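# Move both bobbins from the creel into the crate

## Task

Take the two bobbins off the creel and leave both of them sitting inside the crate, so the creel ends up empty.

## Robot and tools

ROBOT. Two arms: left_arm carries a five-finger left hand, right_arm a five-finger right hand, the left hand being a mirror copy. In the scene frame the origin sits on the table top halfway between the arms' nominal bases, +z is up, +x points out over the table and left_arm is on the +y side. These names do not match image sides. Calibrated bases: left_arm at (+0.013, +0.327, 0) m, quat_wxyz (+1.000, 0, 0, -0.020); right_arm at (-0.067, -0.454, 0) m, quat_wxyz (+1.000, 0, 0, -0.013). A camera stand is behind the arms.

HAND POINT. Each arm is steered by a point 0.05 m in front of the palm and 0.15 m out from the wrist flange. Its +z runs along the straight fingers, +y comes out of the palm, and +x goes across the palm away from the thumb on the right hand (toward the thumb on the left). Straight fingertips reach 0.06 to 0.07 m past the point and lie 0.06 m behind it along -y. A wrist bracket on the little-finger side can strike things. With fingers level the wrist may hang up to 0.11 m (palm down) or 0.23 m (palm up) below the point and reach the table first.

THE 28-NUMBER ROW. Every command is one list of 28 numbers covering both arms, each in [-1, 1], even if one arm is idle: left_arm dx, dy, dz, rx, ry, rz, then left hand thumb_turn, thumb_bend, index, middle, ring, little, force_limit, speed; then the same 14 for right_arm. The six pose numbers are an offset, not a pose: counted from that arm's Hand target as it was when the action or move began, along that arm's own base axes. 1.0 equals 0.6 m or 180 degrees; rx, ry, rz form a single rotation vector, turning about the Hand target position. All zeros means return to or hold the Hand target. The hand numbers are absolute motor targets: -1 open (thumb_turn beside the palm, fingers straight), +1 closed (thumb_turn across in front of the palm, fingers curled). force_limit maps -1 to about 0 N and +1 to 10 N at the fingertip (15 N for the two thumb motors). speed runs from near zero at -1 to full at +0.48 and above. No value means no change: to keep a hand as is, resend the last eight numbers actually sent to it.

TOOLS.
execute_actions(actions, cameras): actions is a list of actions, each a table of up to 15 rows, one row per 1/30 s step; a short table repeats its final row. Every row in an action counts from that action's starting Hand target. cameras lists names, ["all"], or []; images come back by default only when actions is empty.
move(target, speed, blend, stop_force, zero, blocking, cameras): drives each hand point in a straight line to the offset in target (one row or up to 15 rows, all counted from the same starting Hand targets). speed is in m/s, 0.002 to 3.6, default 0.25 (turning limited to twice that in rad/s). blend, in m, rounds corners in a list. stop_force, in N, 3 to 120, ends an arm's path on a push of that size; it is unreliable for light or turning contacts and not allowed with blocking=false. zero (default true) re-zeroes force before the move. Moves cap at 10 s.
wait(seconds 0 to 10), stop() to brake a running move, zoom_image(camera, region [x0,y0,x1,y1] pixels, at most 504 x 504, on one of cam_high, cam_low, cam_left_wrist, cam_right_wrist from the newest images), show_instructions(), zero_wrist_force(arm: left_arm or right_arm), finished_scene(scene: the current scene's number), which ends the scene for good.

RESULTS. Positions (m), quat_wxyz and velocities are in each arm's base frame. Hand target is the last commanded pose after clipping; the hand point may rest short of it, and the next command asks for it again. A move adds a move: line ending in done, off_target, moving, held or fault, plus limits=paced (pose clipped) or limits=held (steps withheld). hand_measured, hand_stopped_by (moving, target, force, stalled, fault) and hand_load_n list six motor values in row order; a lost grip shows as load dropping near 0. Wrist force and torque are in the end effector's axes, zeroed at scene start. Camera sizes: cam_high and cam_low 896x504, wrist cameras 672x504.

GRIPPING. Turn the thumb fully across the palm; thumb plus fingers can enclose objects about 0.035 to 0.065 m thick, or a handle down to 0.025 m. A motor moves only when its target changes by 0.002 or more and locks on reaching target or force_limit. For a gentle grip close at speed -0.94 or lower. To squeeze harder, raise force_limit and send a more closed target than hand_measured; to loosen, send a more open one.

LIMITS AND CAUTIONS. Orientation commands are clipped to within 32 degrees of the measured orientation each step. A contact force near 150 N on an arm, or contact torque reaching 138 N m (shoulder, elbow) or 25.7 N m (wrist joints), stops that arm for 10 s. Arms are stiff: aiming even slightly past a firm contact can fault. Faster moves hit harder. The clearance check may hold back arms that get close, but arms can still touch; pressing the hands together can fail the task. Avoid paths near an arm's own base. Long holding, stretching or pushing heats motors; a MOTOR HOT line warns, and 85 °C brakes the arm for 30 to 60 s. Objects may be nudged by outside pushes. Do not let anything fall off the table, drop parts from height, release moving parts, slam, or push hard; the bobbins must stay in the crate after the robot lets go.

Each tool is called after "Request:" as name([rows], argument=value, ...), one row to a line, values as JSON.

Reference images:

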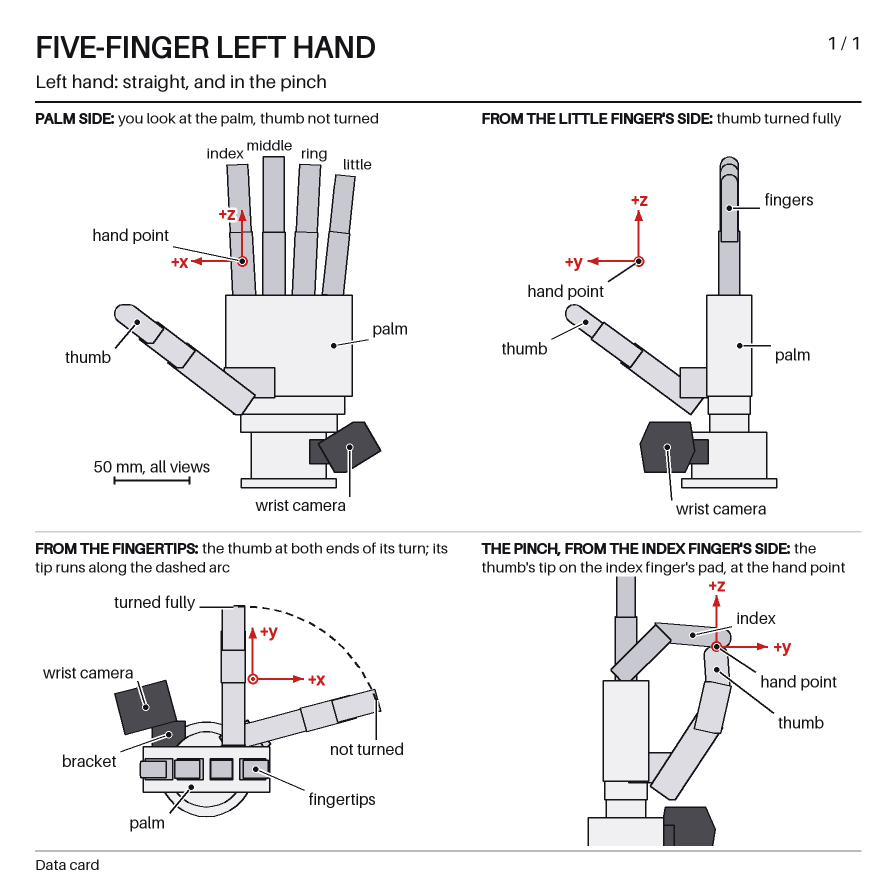

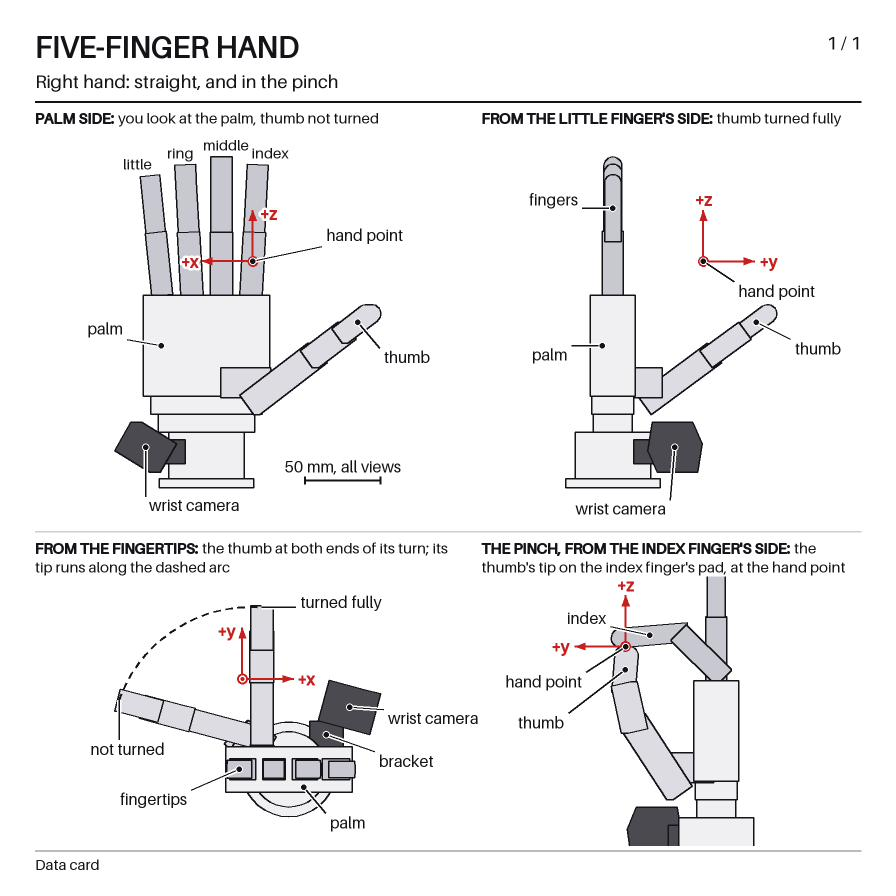

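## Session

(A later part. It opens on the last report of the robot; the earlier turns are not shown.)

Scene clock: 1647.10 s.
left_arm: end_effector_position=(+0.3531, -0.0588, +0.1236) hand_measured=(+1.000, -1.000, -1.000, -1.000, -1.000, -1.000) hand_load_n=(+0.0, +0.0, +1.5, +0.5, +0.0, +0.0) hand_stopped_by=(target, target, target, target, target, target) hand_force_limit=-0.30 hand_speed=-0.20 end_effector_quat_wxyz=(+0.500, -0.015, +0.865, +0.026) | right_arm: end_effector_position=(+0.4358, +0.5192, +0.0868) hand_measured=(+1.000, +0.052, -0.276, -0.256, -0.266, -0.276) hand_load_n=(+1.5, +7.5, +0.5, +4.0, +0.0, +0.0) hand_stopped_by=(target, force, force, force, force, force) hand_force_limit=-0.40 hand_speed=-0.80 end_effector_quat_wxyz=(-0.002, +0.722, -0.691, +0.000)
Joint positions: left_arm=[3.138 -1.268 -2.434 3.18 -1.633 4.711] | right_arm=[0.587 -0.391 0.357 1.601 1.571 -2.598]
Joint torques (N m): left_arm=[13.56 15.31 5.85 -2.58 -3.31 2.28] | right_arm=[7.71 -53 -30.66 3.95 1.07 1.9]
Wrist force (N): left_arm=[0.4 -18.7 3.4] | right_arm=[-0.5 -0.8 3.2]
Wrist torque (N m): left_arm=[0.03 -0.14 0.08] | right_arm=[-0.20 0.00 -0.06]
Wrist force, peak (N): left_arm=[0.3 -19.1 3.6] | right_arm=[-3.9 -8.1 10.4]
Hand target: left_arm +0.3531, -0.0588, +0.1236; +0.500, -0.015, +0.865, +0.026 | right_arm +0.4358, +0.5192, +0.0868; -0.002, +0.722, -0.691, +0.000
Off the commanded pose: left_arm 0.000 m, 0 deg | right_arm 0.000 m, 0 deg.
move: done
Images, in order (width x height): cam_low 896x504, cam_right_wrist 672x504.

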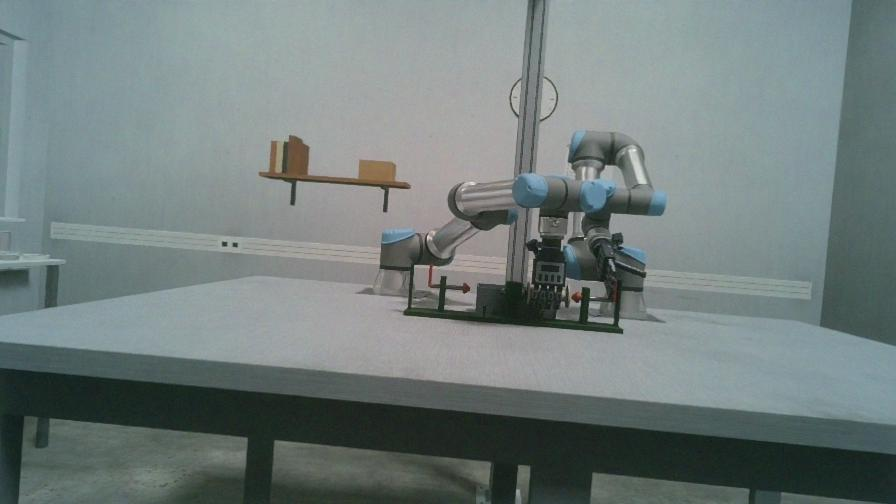

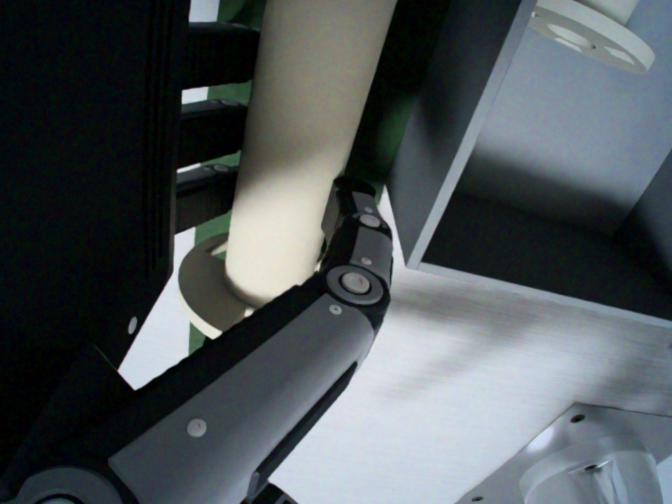

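Request:
move(target=[0,0,0,0,0,0, 1,-1,-1,-1,-1,-1,-0.3,-0.2, 0,0,0,0,0,0,1,0.7,0.5,0.5,0.5,0.5,-0.35,-0.9])

Request:
move([
  [0,0,0,0,0,0, 1,-1,-1,-1,-1,-1,-0.3,-0.2, -0.0003,0.0075,0,0,0,0,1,0.7,0.5,0.5,0.5,0.5,-0.35,-0.9],
  [0,0,0,0,0,0, 1,-1,-1,-1,-1,-1,-0.3,-0.2, -0.0003,0.0075,0.015,0,0,0,1,0.7,0.5,0.5,0.5,0.5,-0.35,-0.9],
], cameras=["cam_low","cam_right_wrist"], speed=0.015, stop_force=6)

Request:
zoom_image(camera="cam_low", region=[500, 250, 600, 320])

Scene clock: 1661.77 s.
left_arm: end_effector_position=(+0.3531, -0.0588, +0.1236) hand_measured=(+1.000, -1.000, -1.000, -1.000, -1.000, -1.000) hand_load_n=(+0.5, +0.0, +1.5, +0.5, +0.0, +0.0) hand_stopped_by=(target, target, target, target, target, target) hand_force_limit=-0.30 hand_speed=-0.20 end_effector_quat_wxyz=(+0.500, -0.015, +0.865, +0.026) | right_arm: end_effector_position=(+0.4358, +0.5192, +0.0868) hand_measured=(+1.000, +0.052, -0.260, -0.256, -0.240, -0.222) hand_load_n=(+4.5, +11.0, +4.5, +0.0, +0.5, +4.0) hand_stopped_by=(target, force, force, force, force, force) hand_force_limit=-0.35 hand_speed=-0.90 end_effector_quat_wxyz=(-0.002, +0.722, -0.691, +0.000)
Joint positions: left_arm=[3.138 -1.268 -2.434 3.18 -1.633 4.711] | right_arm=[0.587 -0.391 0.357 1.601 1.571 -2.598]
Joint torques (N m): left_arm=[14.4 15.18 5.69 -2.68 -3.34 2.31] | right_arm=[6.78 -52.78 -30.86 3.95 1.17 1.94]
Wrist force (N): left_arm=[0.3 -18.5 3.1] | right_arm=[-0.7 -0.6 2.9]
Wrist torque (N m): left_arm=[0.07 -0.18 0.09] | right_arm=[-0.16 0.02 -0.07]
Wrist force, peak (N): left_arm=[0.4 -19.1 3.6] | right_arm=[-0.3 -0.7 3.4]
Hand target: left_arm +0.3531, -0.0588, +0.1236; +0.500, -0.015, +0.865, +0.026 | right_arm +0.4358, +0.5192, +0.0868; -0.002, +0.722, -0.691, +0.000
Off the commanded pose: left_arm 0.000 m, 0 deg | right_arm 0.000 m, 0 deg.
move: done

Scene clock: 1663.60 s.
left_arm: end_effector_position=(+0.3531, -0.0588, +0.1236) hand_measured=(+1.000, -1.000, -1.000, -1.000, -1.000, -1.000) hand_load_n=(+0.0, -0.5, +1.5, +0.5, +0.0, +0.0) hand_stopped_by=(target, target, target, target, target, target) hand_force_limit=-0.30 hand_speed=-0.20 end_effector_quat_wxyz=(+0.500, -0.015, +0.865, +0.026) | right_arm: end_effector_position=(+0.4356, +0.5237, +0.0958) hand_measured=(+1.000, +0.052, -0.260, -0.256, -0.240, -0.222) hand_load_n=(+4.5, +11.0, +4.0, +0.0, +0.5, +4.0) hand_stopped_by=(target, force, force, force, force, force) hand_force_limit=-0.35 hand_speed=-0.90 end_effector_quat_wxyz=(-0.002, +0.722, -0.691, +0.000)
Joint positions: left_arm=[3.138 -1.268 -2.434 3.18 -1.633 4.711] | right_arm=[0.593 -0.364 0.28 1.651 1.571 -2.593]
Joint torques (N m): left_arm=[14.07 15.77 5.85 -2.61 -3.39 2.23] | right_arm=[6.83 -53 -31.88 4 1.19 0.8]
Wrist force (N): left_arm=[0.1 -18.8 3.4] | right_arm=[-0.3 -0.8 2.9]
Wrist torque (N m): left_arm=[0.00 -0.13 0.08] | right_arm=[-0.18 -0.01 -0.06]
Wrist force, peak (N): left_arm=[0.5 -18.9 3.3] | right_arm=[-0.4 -1.0 3.3]
Hand target: left_arm +0.3531, -0.0588, +0.1236; +0.500, -0.015, +0.865, +0.026 | right_arm +0.4356, +0.5237, +0.0958; -0.002, +0.722, -0.691, +0.000
Off the commanded pose: left_arm 0.000 m, 0 deg | right_arm 0.000 m, 0 deg.
move: done
Images, in order (width x height): cam_low 896x504, cam_right_wrist 672x504.

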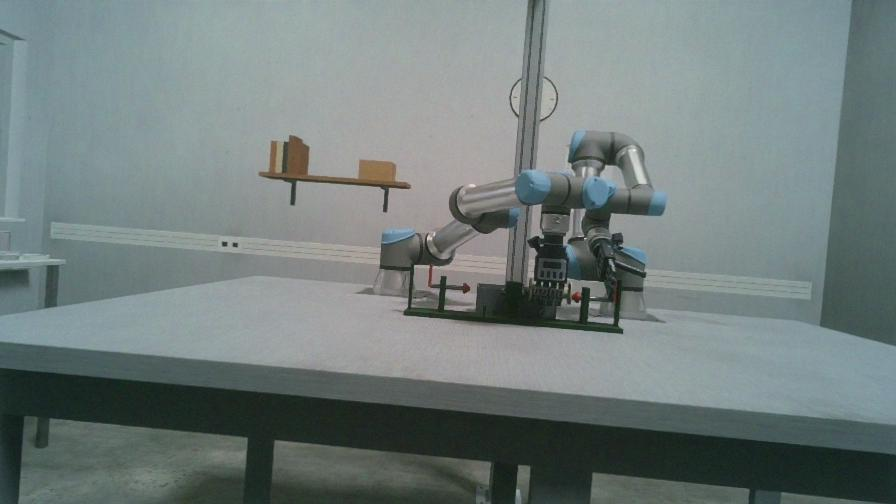

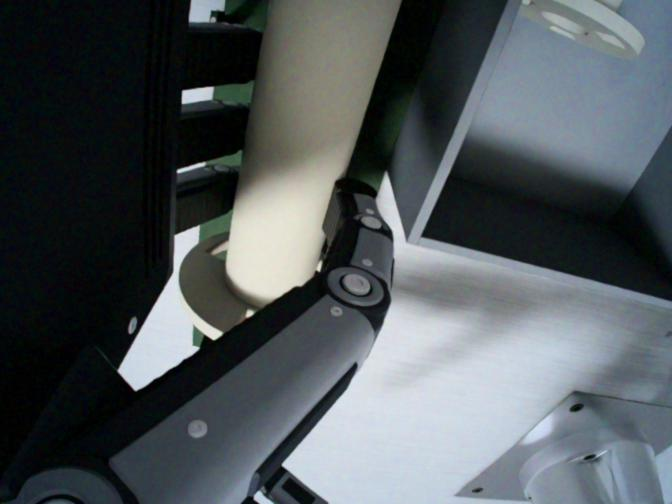

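Scaled by 5.040 from the camera's 896x504 image, which has a finer 1280x720 frame.

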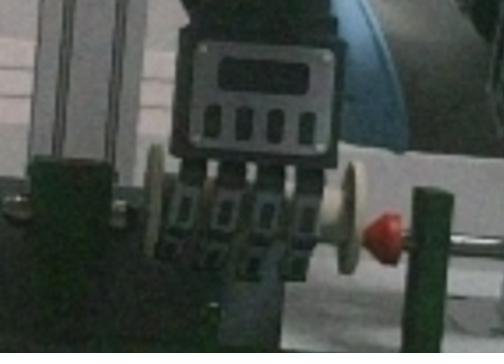

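Request:
move([
  [0,0,0,0,0,0, 1,-1,-1,-1,-1,-1,-0.3,-0.2, 0,0,0.045,0,0,0,1,0.7,0.5,0.5,0.5,0.5,-0.35,-0.9],
  [0,0,0,0,0,0, 1,-1,-1,-1,-1,-1,-0.3,-0.2, -0.1,0,0.16,0,0,0,1,0.7,0.5,0.5,0.5,0.5,-0.35,-0.9],
], cameras=["cam_low","cam_right_wrist","cam_high"], speed=0.05, blend=[0.01,0])

Scene clock: 1677.23 s.
left_arm: end_effector_position=(+0.3531, -0.0588, +0.1236) hand_measured=(+1.000, -1.000, -1.000, -1.000, -1.000, -1.000) hand_load_n=(+0.0, +0.0, +1.5, +0.5, +0.0, +0.0) hand_stopped_by=(target, target, target, target, target, target) hand_force_limit=-0.30 hand_speed=-0.20 end_effector_quat_wxyz=(+0.500, -0.015, +0.865, +0.026) | right_arm: end_effector_position=(+0.3756, +0.5237, +0.1918) hand_measured=(+1.000, +0.052, -0.260, -0.256, -0.240, -0.222) hand_load_n=(+4.0, +11.0, +4.5, +0.0, +1.0, +4.0) hand_stopped_by=(target, force, force, force, force, force) hand_force_limit=-0.35 hand_speed=-0.90 end_effector_quat_wxyz=(-0.001, +0.722, -0.691, +0.000)
Joint positions: left_arm=[3.138 -1.268 -2.434 3.18 -1.633 4.711] | right_arm=[0.645 -0.573 0.447 1.694 1.571 -2.541]
Joint torques (N m): left_arm=[14.05 14.81 5.67 -2.51 -3.55 2.44] | right_arm=[7.33 -65.65 -11.13 0.69 -1.57 1.82]
Wrist force (N): left_arm=[-0.1 -18.6 3.0] | right_arm=[-0.4 -0.4 2.7]
Wrist torque (N m): left_arm=[0.04 -0.14 0.08] | right_arm=[-0.09 -0.03 -0.05]
Wrist force, peak (N): left_arm=[0.4 -18.9 3.5] | right_arm=[-0.4 -1.2 3.0]
Hand target: left_arm +0.3531, -0.0588, +0.1236; +0.500, -0.015, +0.865, +0.026 | right_arm +0.3756, +0.5237, +0.1918; -0.002, +0.722, -0.691, +0.000
Off the commanded pose: left_arm 0.000 m, 0 deg | right_arm 0.000 m, 0 deg.
move: done
Images, in order (width x height): cam_high 896x504, cam_low 896x504, cam_right_wrist 672x504.

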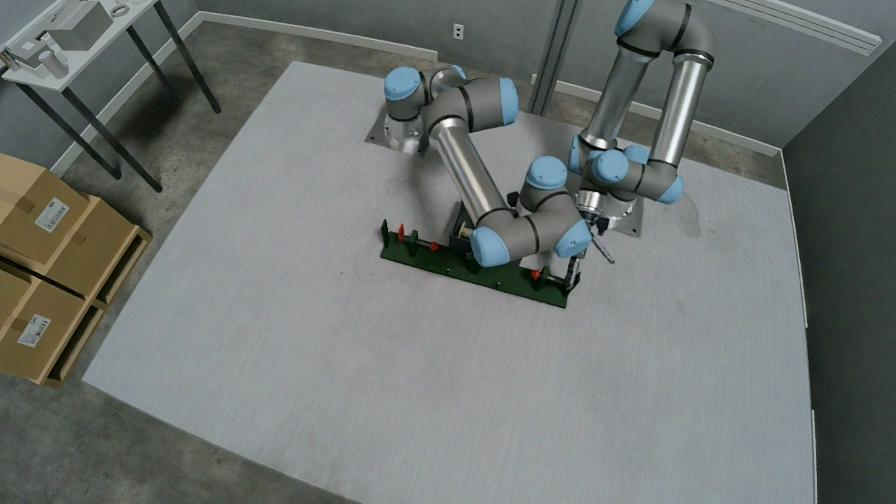

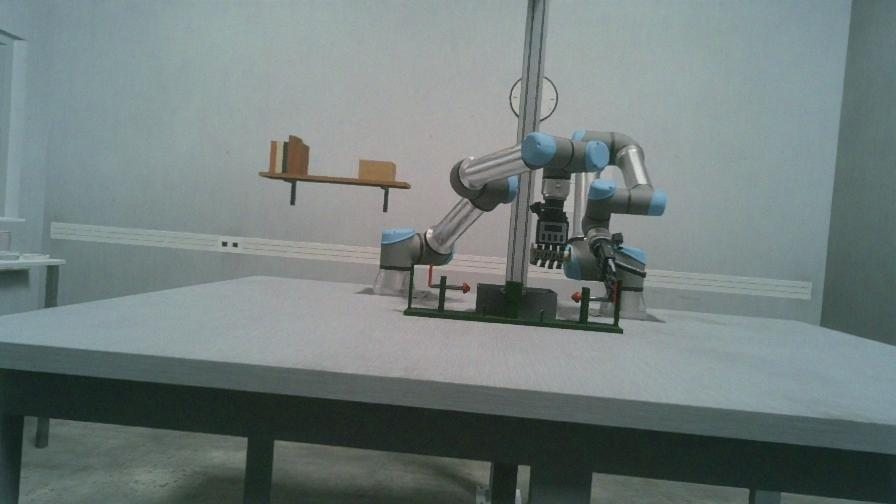

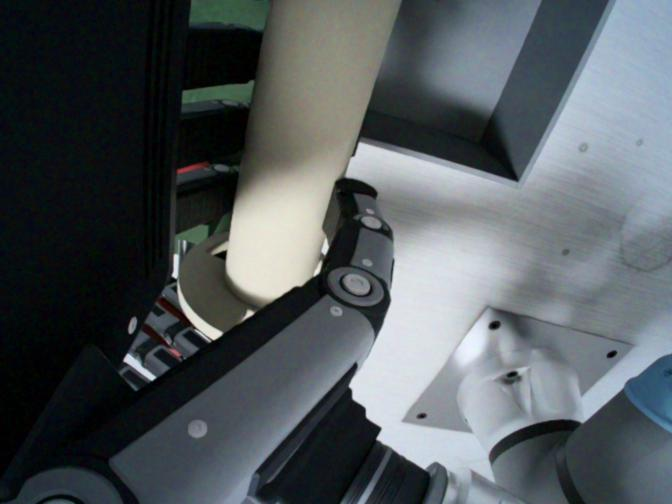

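Request:
move([
  [0.0032,-0.055,0,0,0,0, 1,-1,-1,-1,-1,-1,-0.3,-0.2, -0.05,-0.1667,0.15,0,0,0,1,0.7,0.5,0.5,0.5,0.5,-0.35,-0.9],
  [0.0032,-0.06,0.15,0,0,0, 1,-1,-1,-1,-1,-1,-0.3,-0.2, -0.05,-0.1667,0.15,0,0,0,1,0.7,0.5,0.5,0.5,0.5,-0.35,-0.9],
], cameras=["all"], speed=0.06)

Scene clock: 1725.77 s.
left_arm: end_effector_position=(+0.3550, -0.0948, +0.2135) hand_measured=(+1.000, -1.000, -1.000, -1.000, -1.000, -1.000) hand_load_n=(+0.5, +0.0, +0.0, +0.0, +0.0, +0.0) hand_stopped_by=(target, target, target, target, target, target) hand_force_limit=-0.30 hand_speed=-0.20 end_effector_quat_wxyz=(+0.500, -0.015, +0.865, +0.026) | right_arm: end_effector_position=(+0.3456, +0.4237, +0.2818) hand_measured=(+1.000, +0.052, -0.260, -0.256, -0.240, -0.222) hand_load_n=(+4.5, +11.0, +4.5, +0.0, +0.5, +4.0) hand_stopped_by=(target, force, force, force, force, force) hand_force_limit=-0.35 hand_speed=-0.90 end_effector_quat_wxyz=(-0.002, +0.722, -0.691, +0.000)
Joint positions: left_arm=[2.931 -1.25 -2.195 2.906 -1.812 4.606] | right_arm=[0.534 -0.913 0.827 1.654 1.57 -2.652]
Joint torques (N m): left_arm=[-10.55 16.06 29.11 -1.76 -1.26 -1.84] | right_arm=[-10.11 -56.11 -11.13 3.26 -1.9 -2.1]
Wrist force (N): left_arm=[0.0 0.3 -0.9] | right_arm=[-0.6 -0.7 2.9]
Wrist torque (N m): left_arm=[0.06 0.16 0.06] | right_arm=[-0.19 0.05 0.02]
Wrist force, peak (N): left_arm=[0.4 -19.0 3.2] | right_arm=[-0.5 -0.5 3.3]
Hand target: left_arm +0.3550, -0.0948, +0.2136; +0.500, -0.015, +0.865, +0.026 | right_arm +0.3456, +0.4237, +0.2818; -0.002, +0.722, -0.691, +0.000
Off the commanded pose: left_arm 0.000 m, 0 deg | right_arm 0.000 m, 0 deg.
move: done

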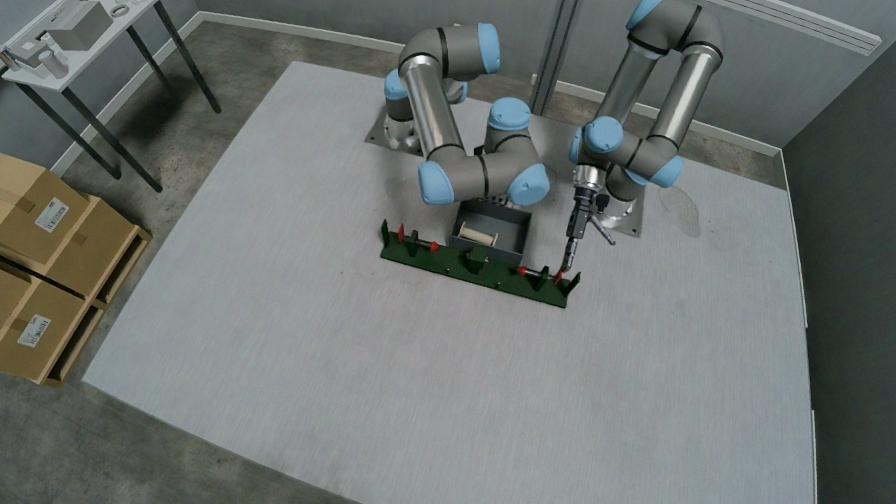

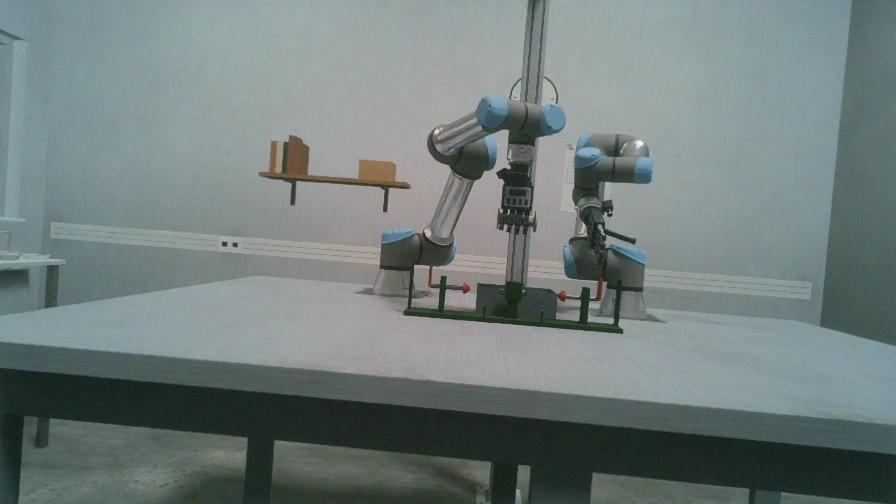

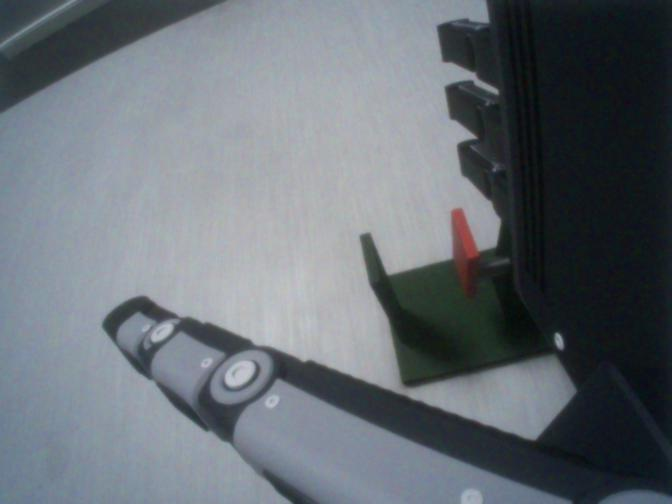

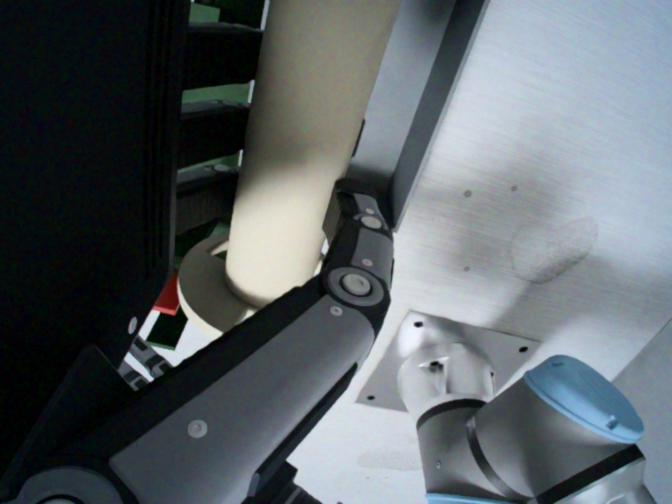

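Request:
zoom_image(camera="cam_high", region=[430, 180, 550, 280])

Request:
move(target=[0.02,0.05,0.17,0,0,0, 1,-1,-1,-1,-1,-1,-0.3,-0.2, -0.03,0.0,0.03,0.1975,-0.1899,0.4586,1,0.7,0.5,0.5,0.5,0.5,-0.35,-0.9], cameras=["all"], speed=0.2)

Request:
zoom_image(camera="cam_high", region=[430, 160, 570, 280])

Scaled by 4.200 from the camera's 896x504 image, which has a finer 1280x720 frame.

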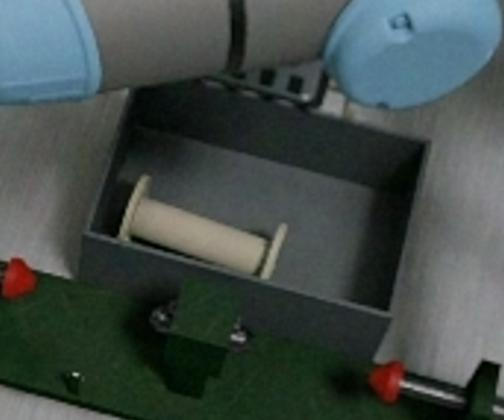

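Scene clock: 1740.40 s.
left_arm: end_effector_position=(+0.3670, -0.0648, +0.3156) hand_measured=(+1.000, -1.000, -1.000, -1.000, -1.000, -1.000) hand_load_n=(+0.0, +0.0, +0.0, +0.0, +0.0, +0.0) hand_stopped_by=(target, target, target, target, target, target) hand_force_limit=-0.30 hand_speed=-0.20 end_effector_quat_wxyz=(+0.500, -0.015, +0.865, +0.026) | right_arm: end_effector_position=(+0.3276, +0.4237, +0.2999) hand_measured=(+1.000, +0.052, -0.260, -0.256, -0.240, -0.222) hand_load_n=(+4.5, +11.0, +4.0, +0.0, +0.5, +4.0) hand_stopped_by=(target, force, force, force, force, force) hand_force_limit=-0.35 hand_speed=-0.90 end_effector_quat_wxyz=(-0.383, +0.924, +0.000, +0.000)
Joint positions: left_arm=[3.104 -1.164 -1.981 2.621 -1.663 4.694] | right_arm=[0.385 -1.23 1.252 1.189 0.856 -4.191]
Joint torques (N m): left_arm=[8.54 13.72 30.15 -1.81 1.3 2.09] | right_arm=[-10.52 -26.28 -10.94 3.41 -2.91 -2.42]
Wrist force (N): left_arm=[0.0 0.5 -1.0] | right_arm=[0.3 0.4 1.2]
Wrist torque (N m): left_arm=[0.10 0.10 -0.03] | right_arm=[-0.20 -0.15 0.11]
Wrist force, peak (N): left_arm=[0.0 0.7 -1.1] | right_arm=[-0.5 -0.8 3.2]
Hand target: left_arm +0.3670, -0.0648, +0.3156; +0.500, -0.015, +0.865, +0.026 | right_arm +0.3276, +0.4237, +0.2998; -0.383, +0.924, +0.000, +0.000
Off the commanded pose: left_arm 0.000 m, 0 deg | right_arm 0.000 m, 0 deg.
move: done

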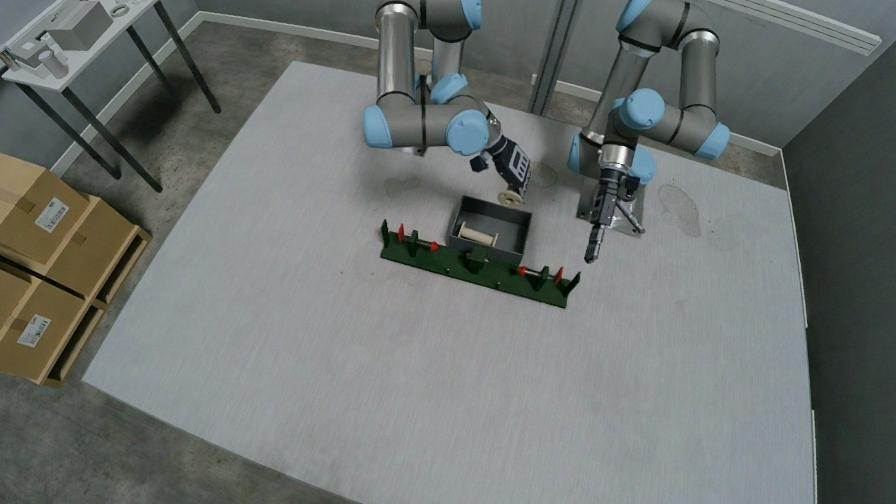

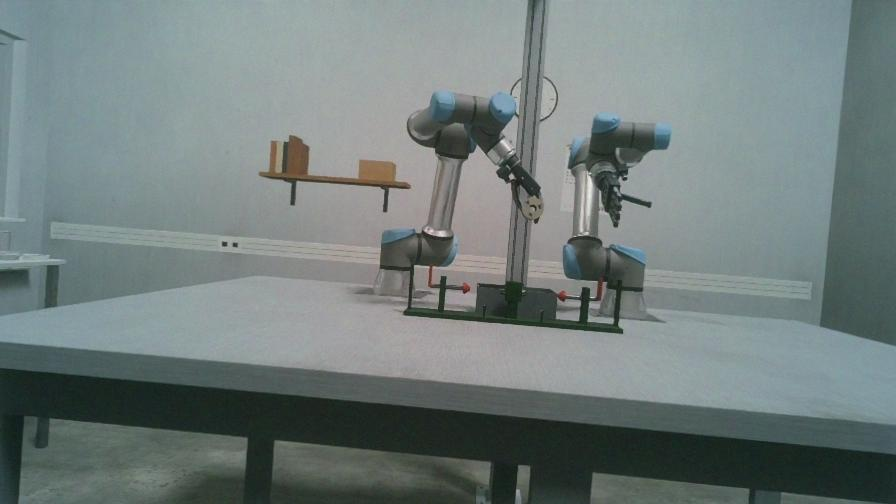

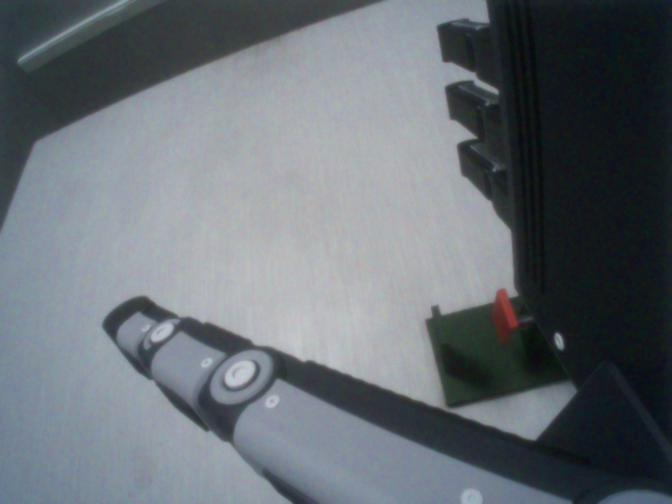

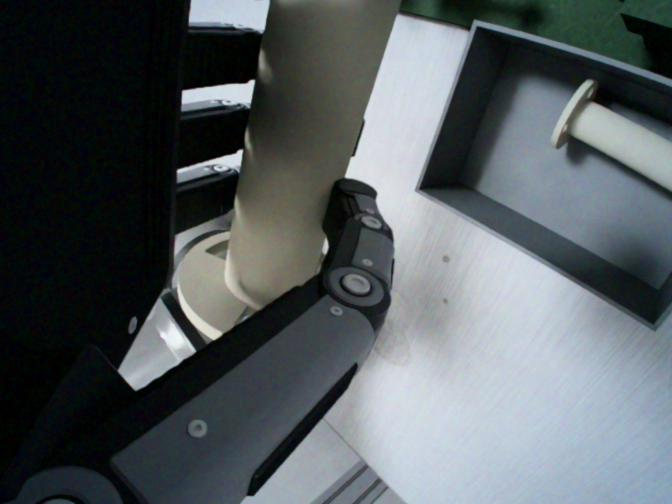

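Scaled by 3.600 from the camera's 896x504 image, which has a finer 1280x720 frame.

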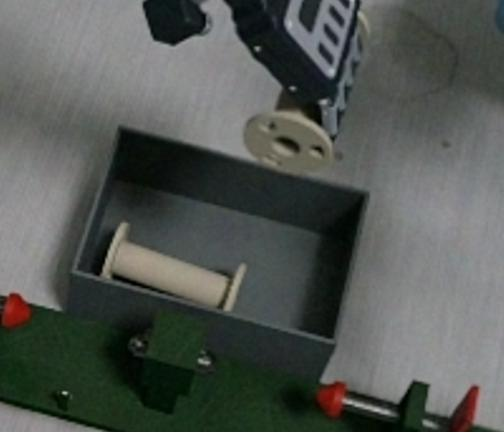

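Request:
move(target=[0,0,0,0,0,0,1,-1,-1,-1,-1,-1,-0.3,-0.2,-0.0277,0.0605,-0.0667,0,0,0,1,0.7,0.5,0.5,0.5,0.5,-0.35,-0.9], speed=0.08, cameras=["all"])

Scene clock: 1786.67 s.
left_arm: end_effector_position=(+0.3670, -0.0648, +0.3156) hand_measured=(+1.000, -1.000, -1.000, -1.000, -1.000, -1.000) hand_load_n=(+0.0, +0.0, +0.0, +0.0, +0.0, +0.0) hand_stopped_by=(target, target, target, target, target, target) hand_force_limit=-0.30 hand_speed=-0.20 end_effector_quat_wxyz=(+0.500, -0.015, +0.865, +0.026) | right_arm: end_effector_position=(+0.3110, +0.4599, +0.2599) hand_measured=(+1.000, +0.052, -0.260, -0.256, -0.240, -0.222) hand_load_n=(+4.5, +11.0, +4.0, +0.0, +0.5, +4.0) hand_stopped_by=(target, force, force, force, force, force) hand_force_limit=-0.35 hand_speed=-0.90 end_effector_quat_wxyz=(-0.383, +0.924, +0.000, +0.000)
Joint positions: left_arm=[3.104 -1.164 -1.981 2.621 -1.663 4.694] | right_arm=[0.475 -1.202 1.3 1.044 0.891 -4.083]
Joint torques (N m): left_arm=[9.36 13.48 30.16 -1.62 1.24 2.06] | right_arm=[8.24 -28.1 -12.1 -0.03 0.68 1.85]
Wrist force (N): left_arm=[0.2 0.6 -0.8] | right_arm=[0.1 0.8 1.7]
Wrist torque (N m): left_arm=[0.11 0.07 -0.03] | right_arm=[-0.15 -0.13 0.02]
Wrist force, peak (N): left_arm=[0.5 0.6 -1.2] | right_arm=[0.2 0.7 1.9]
Hand target: left_arm +0.3670, -0.0648, +0.3156; +0.500, -0.015, +0.865, +0.026 | right_arm +0.3110, +0.4600, +0.2598; -0.383, +0.924, +0.000, +0.000
Off the commanded pose: left_arm 0.000 m, 0 deg | right_arm 0.000 m, 0 deg.
move: done

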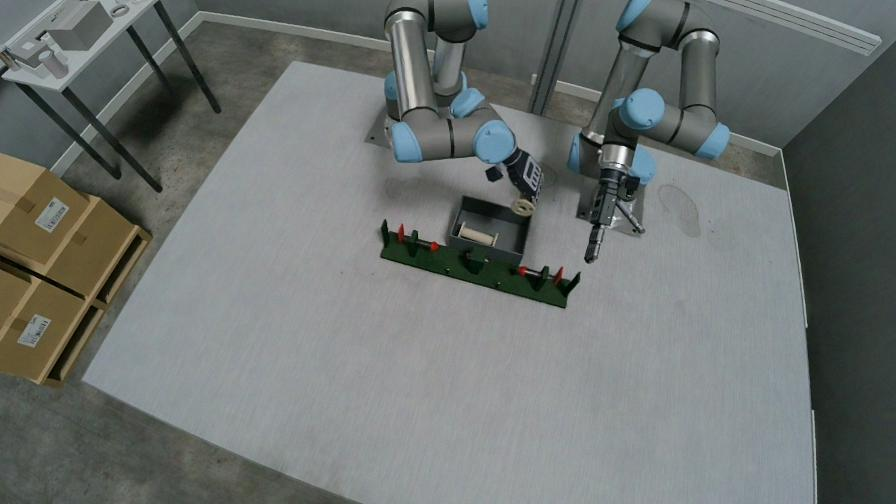

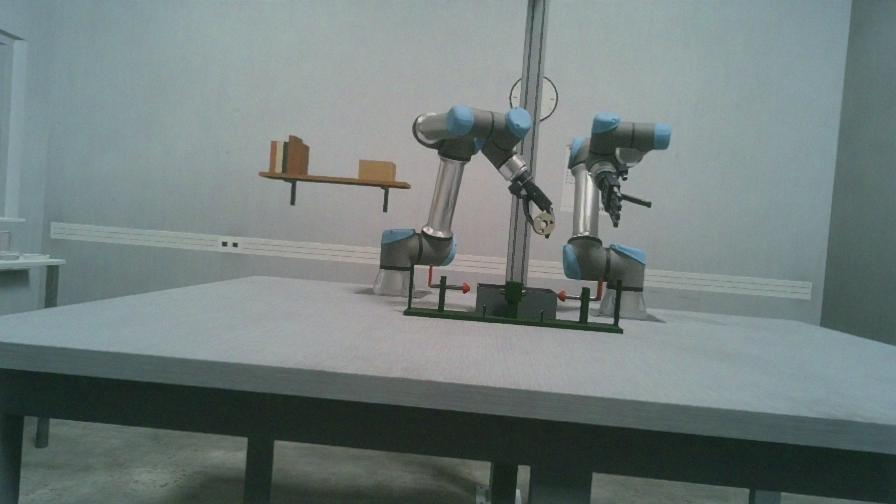

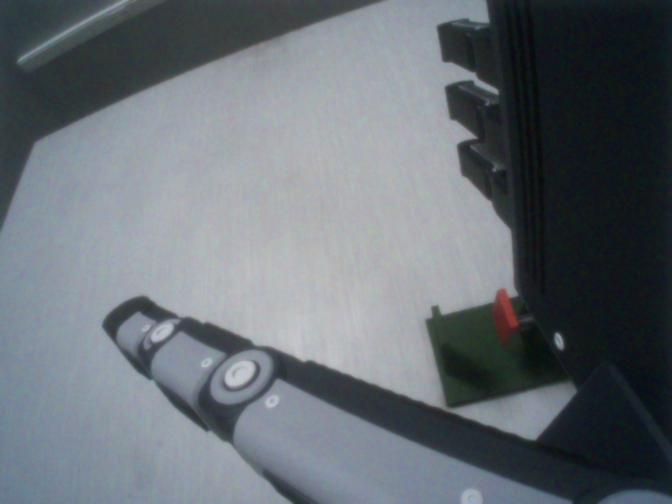

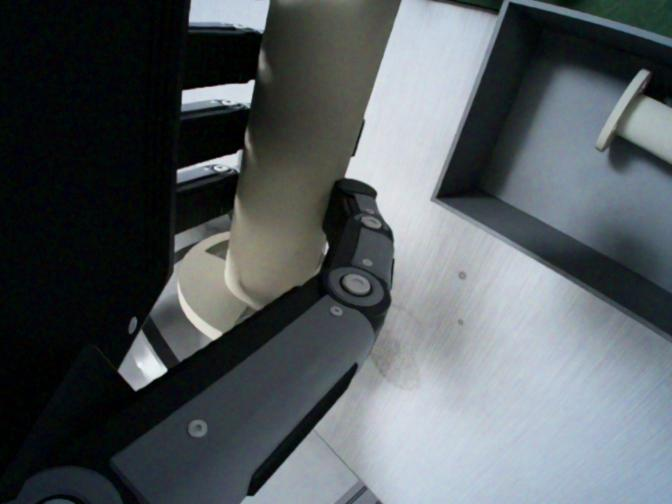

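Request:
move(target=[0,0,0,0,0,0,1,-1,-1,-1,-1,-1,-0.3,-0.2,0,0,-0.2167,0,0,0,1,0.7,0.5,0.5,0.5,0.5,-0.35,-0.9], speed=0.06, stop_force=6, cameras=["all"])

Request:
zoom_image(camera="cam_high", region=[430, 160, 570, 280])

Request:
zoom_image(camera="cam_low", region=[440, 230, 600, 340])

Scene clock: 1797.57 s.
left_arm: end_effector_position=(+0.3670, -0.0648, +0.3156) hand_measured=(+1.000, -1.000, -1.000, -1.000, -1.000, -1.000) hand_load_n=(+0.0, -0.5, +0.0, +0.0, +0.0, +0.0) hand_stopped_by=(target, target, target, target, target, target) hand_force_limit=-0.30 hand_speed=-0.20 end_effector_quat_wxyz=(+0.500, -0.015, +0.865, +0.026) | right_arm: end_effector_position=(+0.3110, +0.4600, +0.1298) hand_measured=(+1.000, +0.052, -0.260, -0.256, -0.240, -0.222) hand_load_n=(+4.5, +11.0, +4.0, +0.0, +0.5, +4.0) hand_stopped_by=(target, force, force, force, force, force) hand_force_limit=-0.35 hand_speed=-0.90 end_effector_quat_wxyz=(-0.383, +0.924, +0.000, +0.000)
Joint positions: left_arm=[3.104 -1.164 -1.981 2.621 -1.663 4.694] | right_arm=[0.475 -1.125 1.532 0.735 0.891 -4.083]
Joint torques (N m): left_arm=[9.14 13.78 30.88 -1.69 1.08 1.87] | right_arm=[5.33 -30.01 -11.2 -0.05 -2.29 1.77]
Wrist force (N): left_arm=[0.1 0.4 -0.9] | right_arm=[0.4 0.4 1.2]
Wrist torque (N m): left_arm=[0.09 0.07 -0.03] | right_arm=[-0.16 -0.12 0.05]
Wrist force, peak (N): left_arm=[0.4 0.4 -1.2] | right_arm=[0.4 0.7 2.0]
Hand target: left_arm +0.3670, -0.0648, +0.3156; +0.500, -0.015, +0.865, +0.026 | right_arm +0.3110, +0.4600, +0.1298; -0.383, +0.924, +0.000, +0.000
Off the commanded pose: left_arm 0.000 m, 0 deg | right_arm 0.000 m, 0 deg.
move: done

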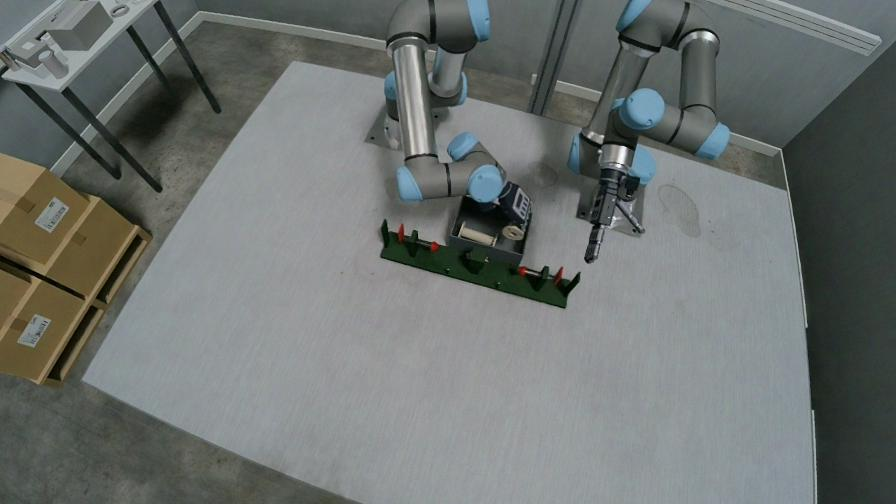

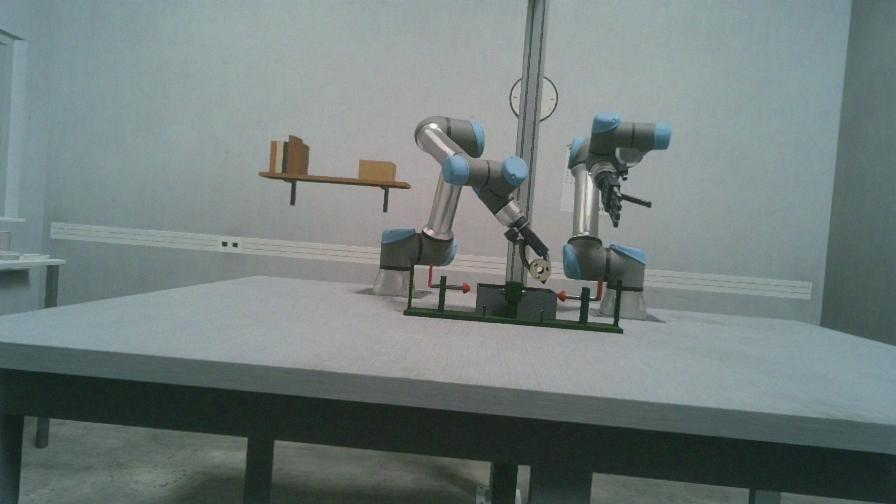

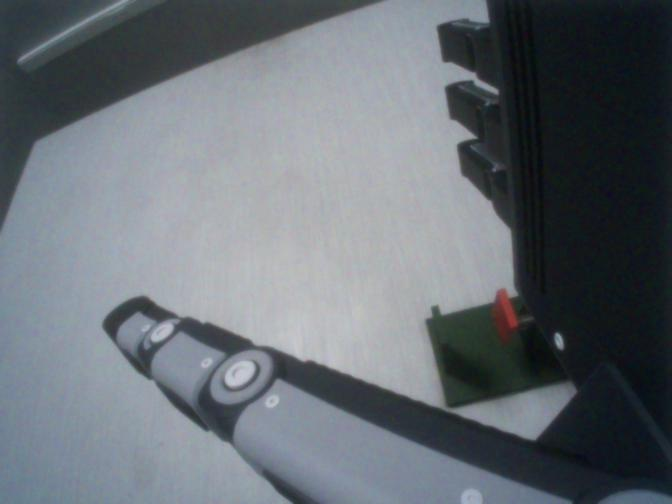

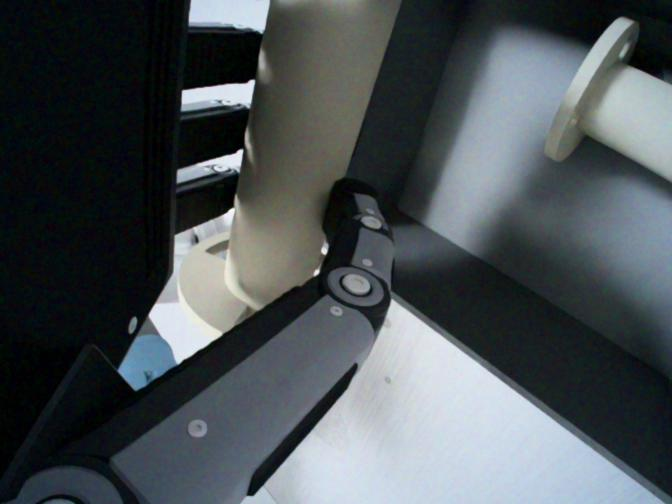

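Scaled by 3.600 from the camera's 896x504 image, which has a finer 1280x720 frame.

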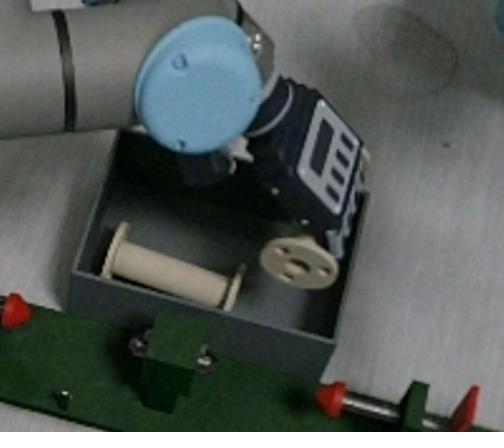

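Scaled by 3.150 from the camera's 896x504 image, which has a finer 1280x720 frame.

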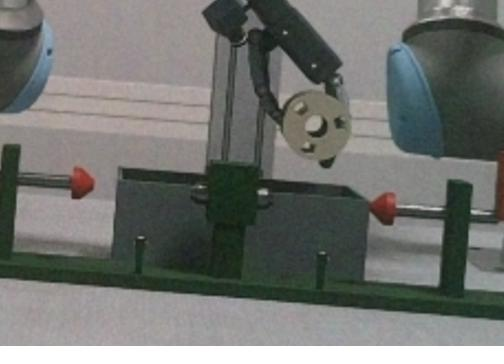

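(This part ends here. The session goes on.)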